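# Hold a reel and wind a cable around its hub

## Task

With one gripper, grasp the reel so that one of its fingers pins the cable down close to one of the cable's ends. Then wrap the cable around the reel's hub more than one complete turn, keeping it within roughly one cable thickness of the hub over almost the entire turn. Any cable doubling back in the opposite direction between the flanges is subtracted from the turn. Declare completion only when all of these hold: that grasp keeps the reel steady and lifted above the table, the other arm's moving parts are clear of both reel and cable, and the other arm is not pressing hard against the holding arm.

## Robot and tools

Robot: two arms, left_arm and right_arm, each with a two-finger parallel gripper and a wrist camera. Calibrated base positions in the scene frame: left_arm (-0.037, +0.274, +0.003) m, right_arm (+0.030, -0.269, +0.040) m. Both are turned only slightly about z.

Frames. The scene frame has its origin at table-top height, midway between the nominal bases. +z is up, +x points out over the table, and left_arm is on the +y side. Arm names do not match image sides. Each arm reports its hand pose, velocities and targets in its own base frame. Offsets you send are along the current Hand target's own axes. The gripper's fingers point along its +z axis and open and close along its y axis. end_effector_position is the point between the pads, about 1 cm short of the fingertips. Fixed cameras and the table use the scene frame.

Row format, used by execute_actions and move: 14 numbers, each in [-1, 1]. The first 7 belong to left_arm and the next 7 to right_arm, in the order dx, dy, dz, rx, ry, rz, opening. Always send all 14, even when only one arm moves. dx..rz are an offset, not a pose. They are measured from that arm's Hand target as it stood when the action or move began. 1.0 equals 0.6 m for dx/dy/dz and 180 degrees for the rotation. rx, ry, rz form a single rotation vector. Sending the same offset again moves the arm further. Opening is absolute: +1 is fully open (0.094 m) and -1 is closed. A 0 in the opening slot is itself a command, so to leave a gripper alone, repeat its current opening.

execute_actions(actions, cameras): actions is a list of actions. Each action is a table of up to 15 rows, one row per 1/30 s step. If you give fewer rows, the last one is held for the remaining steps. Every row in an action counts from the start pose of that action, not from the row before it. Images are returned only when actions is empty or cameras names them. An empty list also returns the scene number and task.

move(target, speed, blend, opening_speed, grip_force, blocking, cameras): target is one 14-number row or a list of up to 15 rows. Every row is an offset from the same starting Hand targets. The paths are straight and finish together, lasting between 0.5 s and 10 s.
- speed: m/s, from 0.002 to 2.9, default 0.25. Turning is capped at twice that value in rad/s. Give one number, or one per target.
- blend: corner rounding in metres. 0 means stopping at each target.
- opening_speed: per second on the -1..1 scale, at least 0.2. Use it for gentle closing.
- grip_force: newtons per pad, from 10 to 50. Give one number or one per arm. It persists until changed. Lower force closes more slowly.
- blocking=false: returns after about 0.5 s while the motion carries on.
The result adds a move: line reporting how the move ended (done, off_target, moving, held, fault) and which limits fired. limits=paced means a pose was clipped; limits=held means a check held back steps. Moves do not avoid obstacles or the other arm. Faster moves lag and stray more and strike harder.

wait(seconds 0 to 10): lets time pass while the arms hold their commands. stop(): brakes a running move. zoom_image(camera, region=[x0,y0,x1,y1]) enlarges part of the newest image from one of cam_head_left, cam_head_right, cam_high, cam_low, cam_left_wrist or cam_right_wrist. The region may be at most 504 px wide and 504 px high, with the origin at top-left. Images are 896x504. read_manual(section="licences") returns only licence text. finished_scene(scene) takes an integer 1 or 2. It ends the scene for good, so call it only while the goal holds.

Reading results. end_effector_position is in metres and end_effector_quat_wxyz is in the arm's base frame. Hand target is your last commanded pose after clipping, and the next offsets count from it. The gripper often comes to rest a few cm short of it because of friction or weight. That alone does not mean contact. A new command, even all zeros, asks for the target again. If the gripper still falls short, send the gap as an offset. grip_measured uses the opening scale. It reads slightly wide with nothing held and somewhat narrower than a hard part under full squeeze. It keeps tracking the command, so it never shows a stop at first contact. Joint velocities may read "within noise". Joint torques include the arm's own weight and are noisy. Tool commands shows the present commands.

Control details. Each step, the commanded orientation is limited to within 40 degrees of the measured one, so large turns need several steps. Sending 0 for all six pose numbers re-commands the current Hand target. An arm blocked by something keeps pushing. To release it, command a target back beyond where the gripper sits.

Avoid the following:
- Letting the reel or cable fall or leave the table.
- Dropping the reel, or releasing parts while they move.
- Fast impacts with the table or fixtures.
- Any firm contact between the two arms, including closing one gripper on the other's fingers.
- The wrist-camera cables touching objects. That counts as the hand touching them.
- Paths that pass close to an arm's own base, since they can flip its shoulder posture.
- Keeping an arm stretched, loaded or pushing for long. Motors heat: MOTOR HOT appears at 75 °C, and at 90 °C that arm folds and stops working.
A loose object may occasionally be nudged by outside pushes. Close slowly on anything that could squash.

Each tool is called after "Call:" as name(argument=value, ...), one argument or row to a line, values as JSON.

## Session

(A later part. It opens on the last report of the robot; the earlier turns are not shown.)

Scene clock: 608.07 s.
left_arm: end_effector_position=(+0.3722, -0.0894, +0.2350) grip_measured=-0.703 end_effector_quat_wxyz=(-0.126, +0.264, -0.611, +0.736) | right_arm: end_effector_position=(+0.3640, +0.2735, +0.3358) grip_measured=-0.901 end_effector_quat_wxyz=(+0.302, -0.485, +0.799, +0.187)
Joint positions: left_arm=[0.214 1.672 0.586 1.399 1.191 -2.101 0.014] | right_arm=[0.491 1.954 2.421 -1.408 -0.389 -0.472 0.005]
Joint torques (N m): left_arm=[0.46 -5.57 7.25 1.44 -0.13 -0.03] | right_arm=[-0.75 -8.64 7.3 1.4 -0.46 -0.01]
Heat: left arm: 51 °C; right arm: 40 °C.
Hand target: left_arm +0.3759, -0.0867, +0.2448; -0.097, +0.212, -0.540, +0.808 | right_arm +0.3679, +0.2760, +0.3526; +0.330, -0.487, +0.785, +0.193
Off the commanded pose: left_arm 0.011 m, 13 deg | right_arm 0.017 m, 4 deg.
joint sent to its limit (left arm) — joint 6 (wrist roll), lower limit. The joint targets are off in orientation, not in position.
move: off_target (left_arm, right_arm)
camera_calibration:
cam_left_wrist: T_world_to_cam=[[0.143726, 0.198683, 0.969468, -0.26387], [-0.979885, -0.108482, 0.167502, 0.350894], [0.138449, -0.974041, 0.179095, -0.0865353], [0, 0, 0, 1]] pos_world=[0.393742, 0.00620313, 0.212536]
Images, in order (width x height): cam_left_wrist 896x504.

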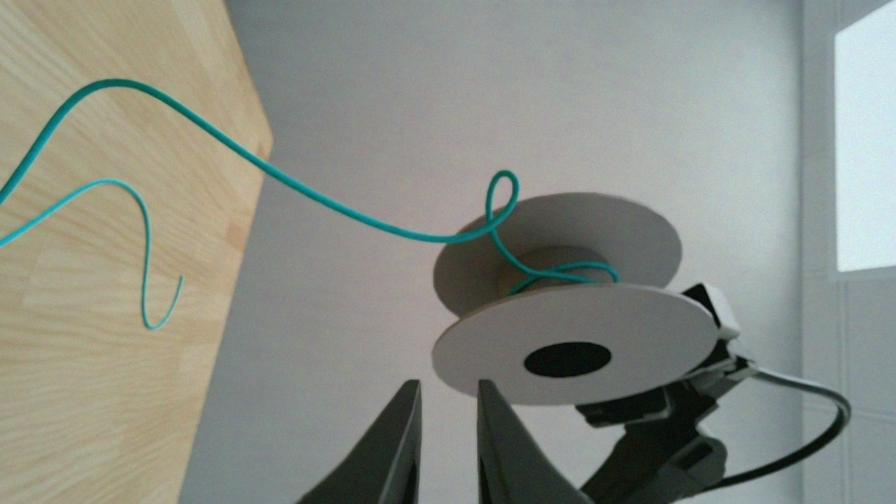

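Call:
move(
  target=[0.03,0.221,-0.016,0,0,0,-0.7,0,0,0,0,0,0,-1],
  speed=0.2,
  cameras=["cam_left_wrist","cam_head_left"],
)

Call:
zoom_image(
  camera="cam_left_wrist",
  region=[396, 0, 896, 504],
)

Scene clock: 620.83 s.
left_arm: end_effector_position=(+0.3461, -0.1375, +0.1168) grip_measured=-0.703 end_effector_quat_wxyz=(+0.052, -0.284, +0.651, -0.702) | right_arm: end_effector_position=(+0.3640, +0.2735, +0.3358) grip_measured=-0.901 end_effector_quat_wxyz=(+0.302, -0.485, +0.799, +0.187)
Joint positions: left_arm=[0.08 1.967 0.44 1.505 1.165 -1.888 0.014] | right_arm=[0.491 1.954 2.421 -1.408 -0.389 -0.472 0.005]
Joint torques (N m): left_arm=[-0.13 -5.78 3.17 2.07 0.11 0.2] | right_arm=[-0.73 -8.69 7.17 1.37 -0.42 -0.05]
Heat: left arm: 50 °C; right arm: 40 °C.
Hand target: left_arm +0.3460, -0.1383, +0.1245; +0.097, -0.212, +0.540, -0.808 | right_arm +0.3679, +0.2760, +0.3526; +0.330, -0.487, +0.785, +0.193
Off the commanded pose: left_arm 0.008 m, 20 deg | right_arm 0.017 m, 4 deg.
joint sent to its limit (left arm) — joint 4 (wrist pitch), upper limit. The joint targets are off in orientation, not in position.
move: off_target (left_arm, right_arm)
camera_calibration:
cam_left_wrist: T_world_to_cam=[[0.302148, 0.123368, 0.945244, -0.19831], [-0.951058, -0.0283611, 0.307708, 0.324616], [0.0647696, -0.991956, 0.108761, -0.0773369], [0, 0, 0, 1]] pos_world=[0.373656, -0.0430432, 0.0959754]
Images, in order (width x height): cam_head_left 896x504, cam_left_wrist 896x504.

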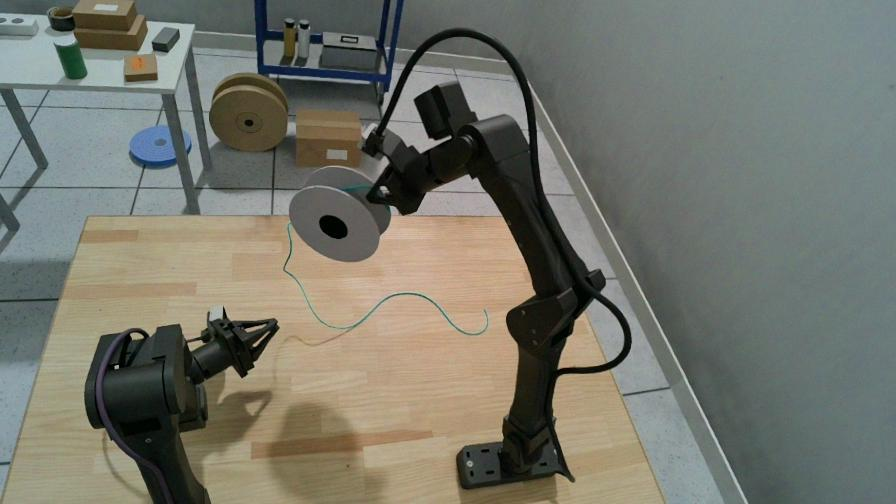

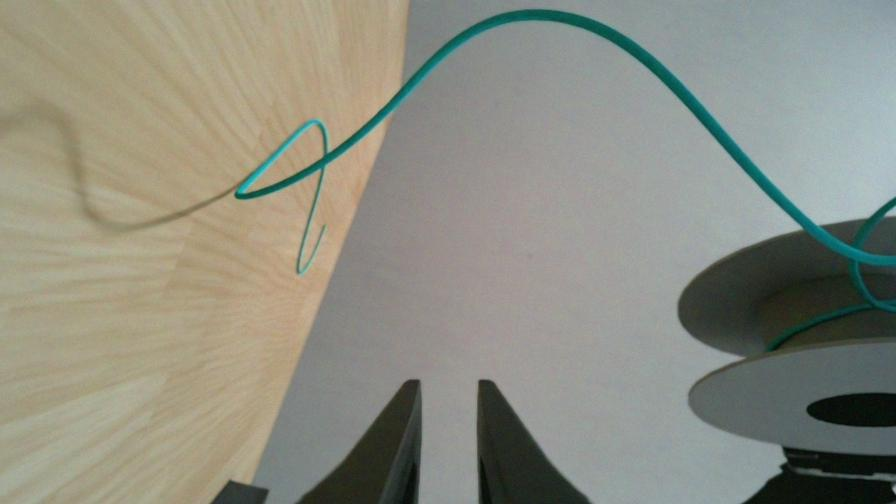

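Scaled by 1.000.

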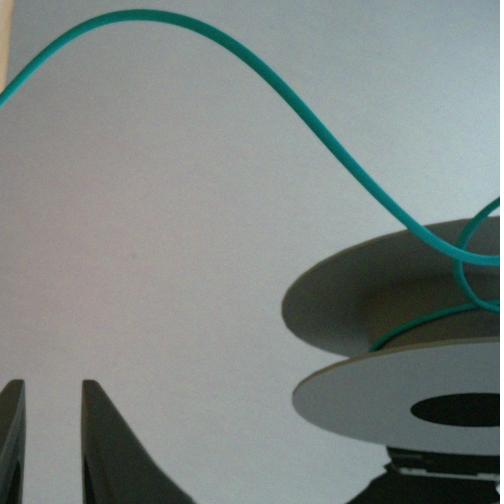

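Call:
move(
  target=[0,0,-0.12,0,0,0,-0.7,0,0,0,0,0,0,-1],
  speed=0.2,
  cameras=["cam_right_wrist","cam_low","cam_left_wrist"],
)

Call:
zoom_image(
  camera="cam_right_wrist",
  region=[180, 90, 500, 504],
)

Call:
zoom_image(
  camera="cam_low",
  region=[460, 140, 580, 260],
)

Scene clock: 631.97 s.
left_arm: end_effector_position=(+0.3148, -0.0785, +0.0971) grip_measured=-0.703 end_effector_quat_wxyz=(+0.045, -0.276, +0.657, -0.700) | right_arm: end_effector_position=(+0.3640, +0.2735, +0.3358) grip_measured=-0.901 end_effector_quat_wxyz=(+0.302, -0.485, +0.799, +0.187)
Joint positions: left_arm=[0.336 2.016 0.385 1.505 1.445 -1.779 0.014] | right_arm=[0.491 1.954 2.421 -1.408 -0.389 -0.472 0.005]
Joint torques (N m): left_arm=[0.2 -5.48 2.04 1.92 0.2 0.19] | right_arm=[-0.44 -8.7 7.15 1.37 -0.44 -0.07]
Heat: left arm: 53 °C; right arm: 40 °C.
Hand target: left_arm +0.3137, -0.0784, +0.1011; +0.097, -0.212, +0.540, -0.808 | right_arm +0.3679, +0.2760, +0.3526; +0.330, -0.487, +0.785, +0.193
Off the commanded pose: left_arm 0.004 m, 21 deg | right_arm 0.017 m, 4 deg.
joint sent to its limit (left arm) — joint 4 (wrist pitch), upper limit. The joint targets are off in orientation, not in position.
move: off_target (left_arm, right_arm)
camera_calibration:
cam_left_wrist: T_world_to_cam=[[0.304122, 0.108241, 0.946464, -0.179475], [-0.951782, -0.00745711, 0.306684, 0.304524], [0.0402535, -0.994097, 0.100754, -0.00637026], [0, 0, 0, 1]] pos_world=[0.34468, 0.0153647, 0.0771158]
cam_right_wrist: T_world_to_cam=[[0.89082, -0.453018, -0.0348435, -0.187226], [-0.442748, -0.848281, -0.290504, 0.528073], [0.102046, 0.274214, -0.956239, 0.300256], [0, 0, 0, 1]] pos_world=[0.369948, 0.280803, 0.434001]
Images, in order (width x height): cam_low 896x504, cam_left_wrist 896x504, cam_right_wrist 896x504.

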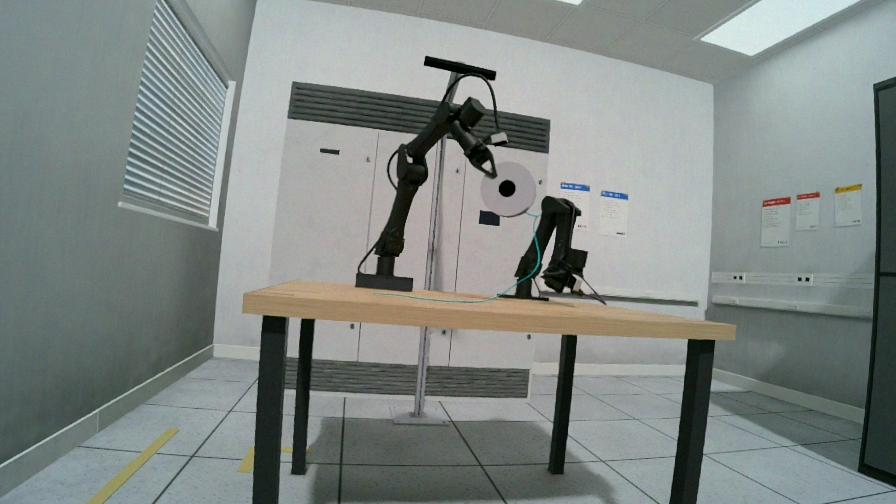

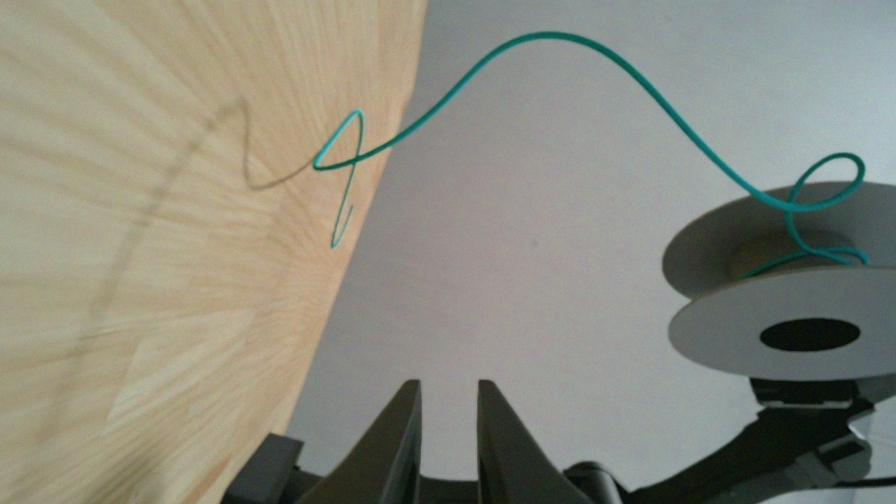

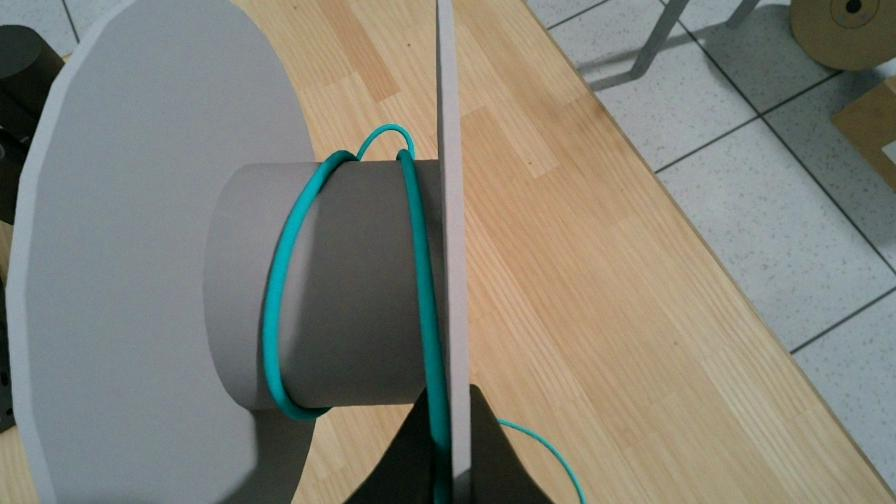

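Scaled by 1.217 from the camera's 896x504 image, which has a finer 1280x720 frame.

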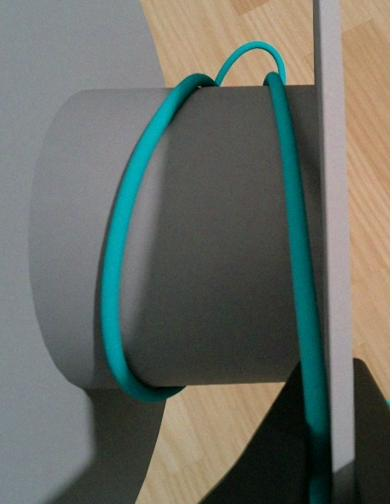

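Scaled by 4.200 from the camera's 896x504 image, which has a finer 1280x720 frame.

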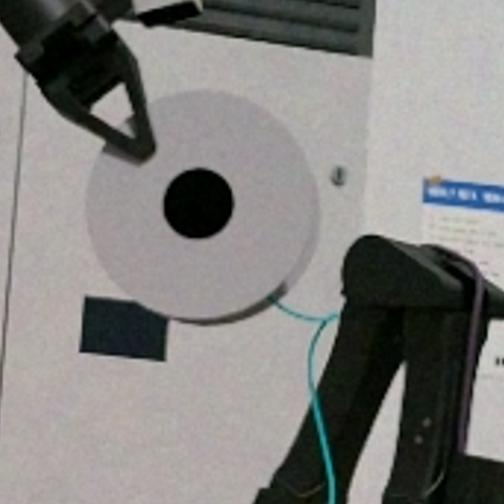

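Call:
finished_scene(
  scene=2,
)

The scene is finished: the task was done.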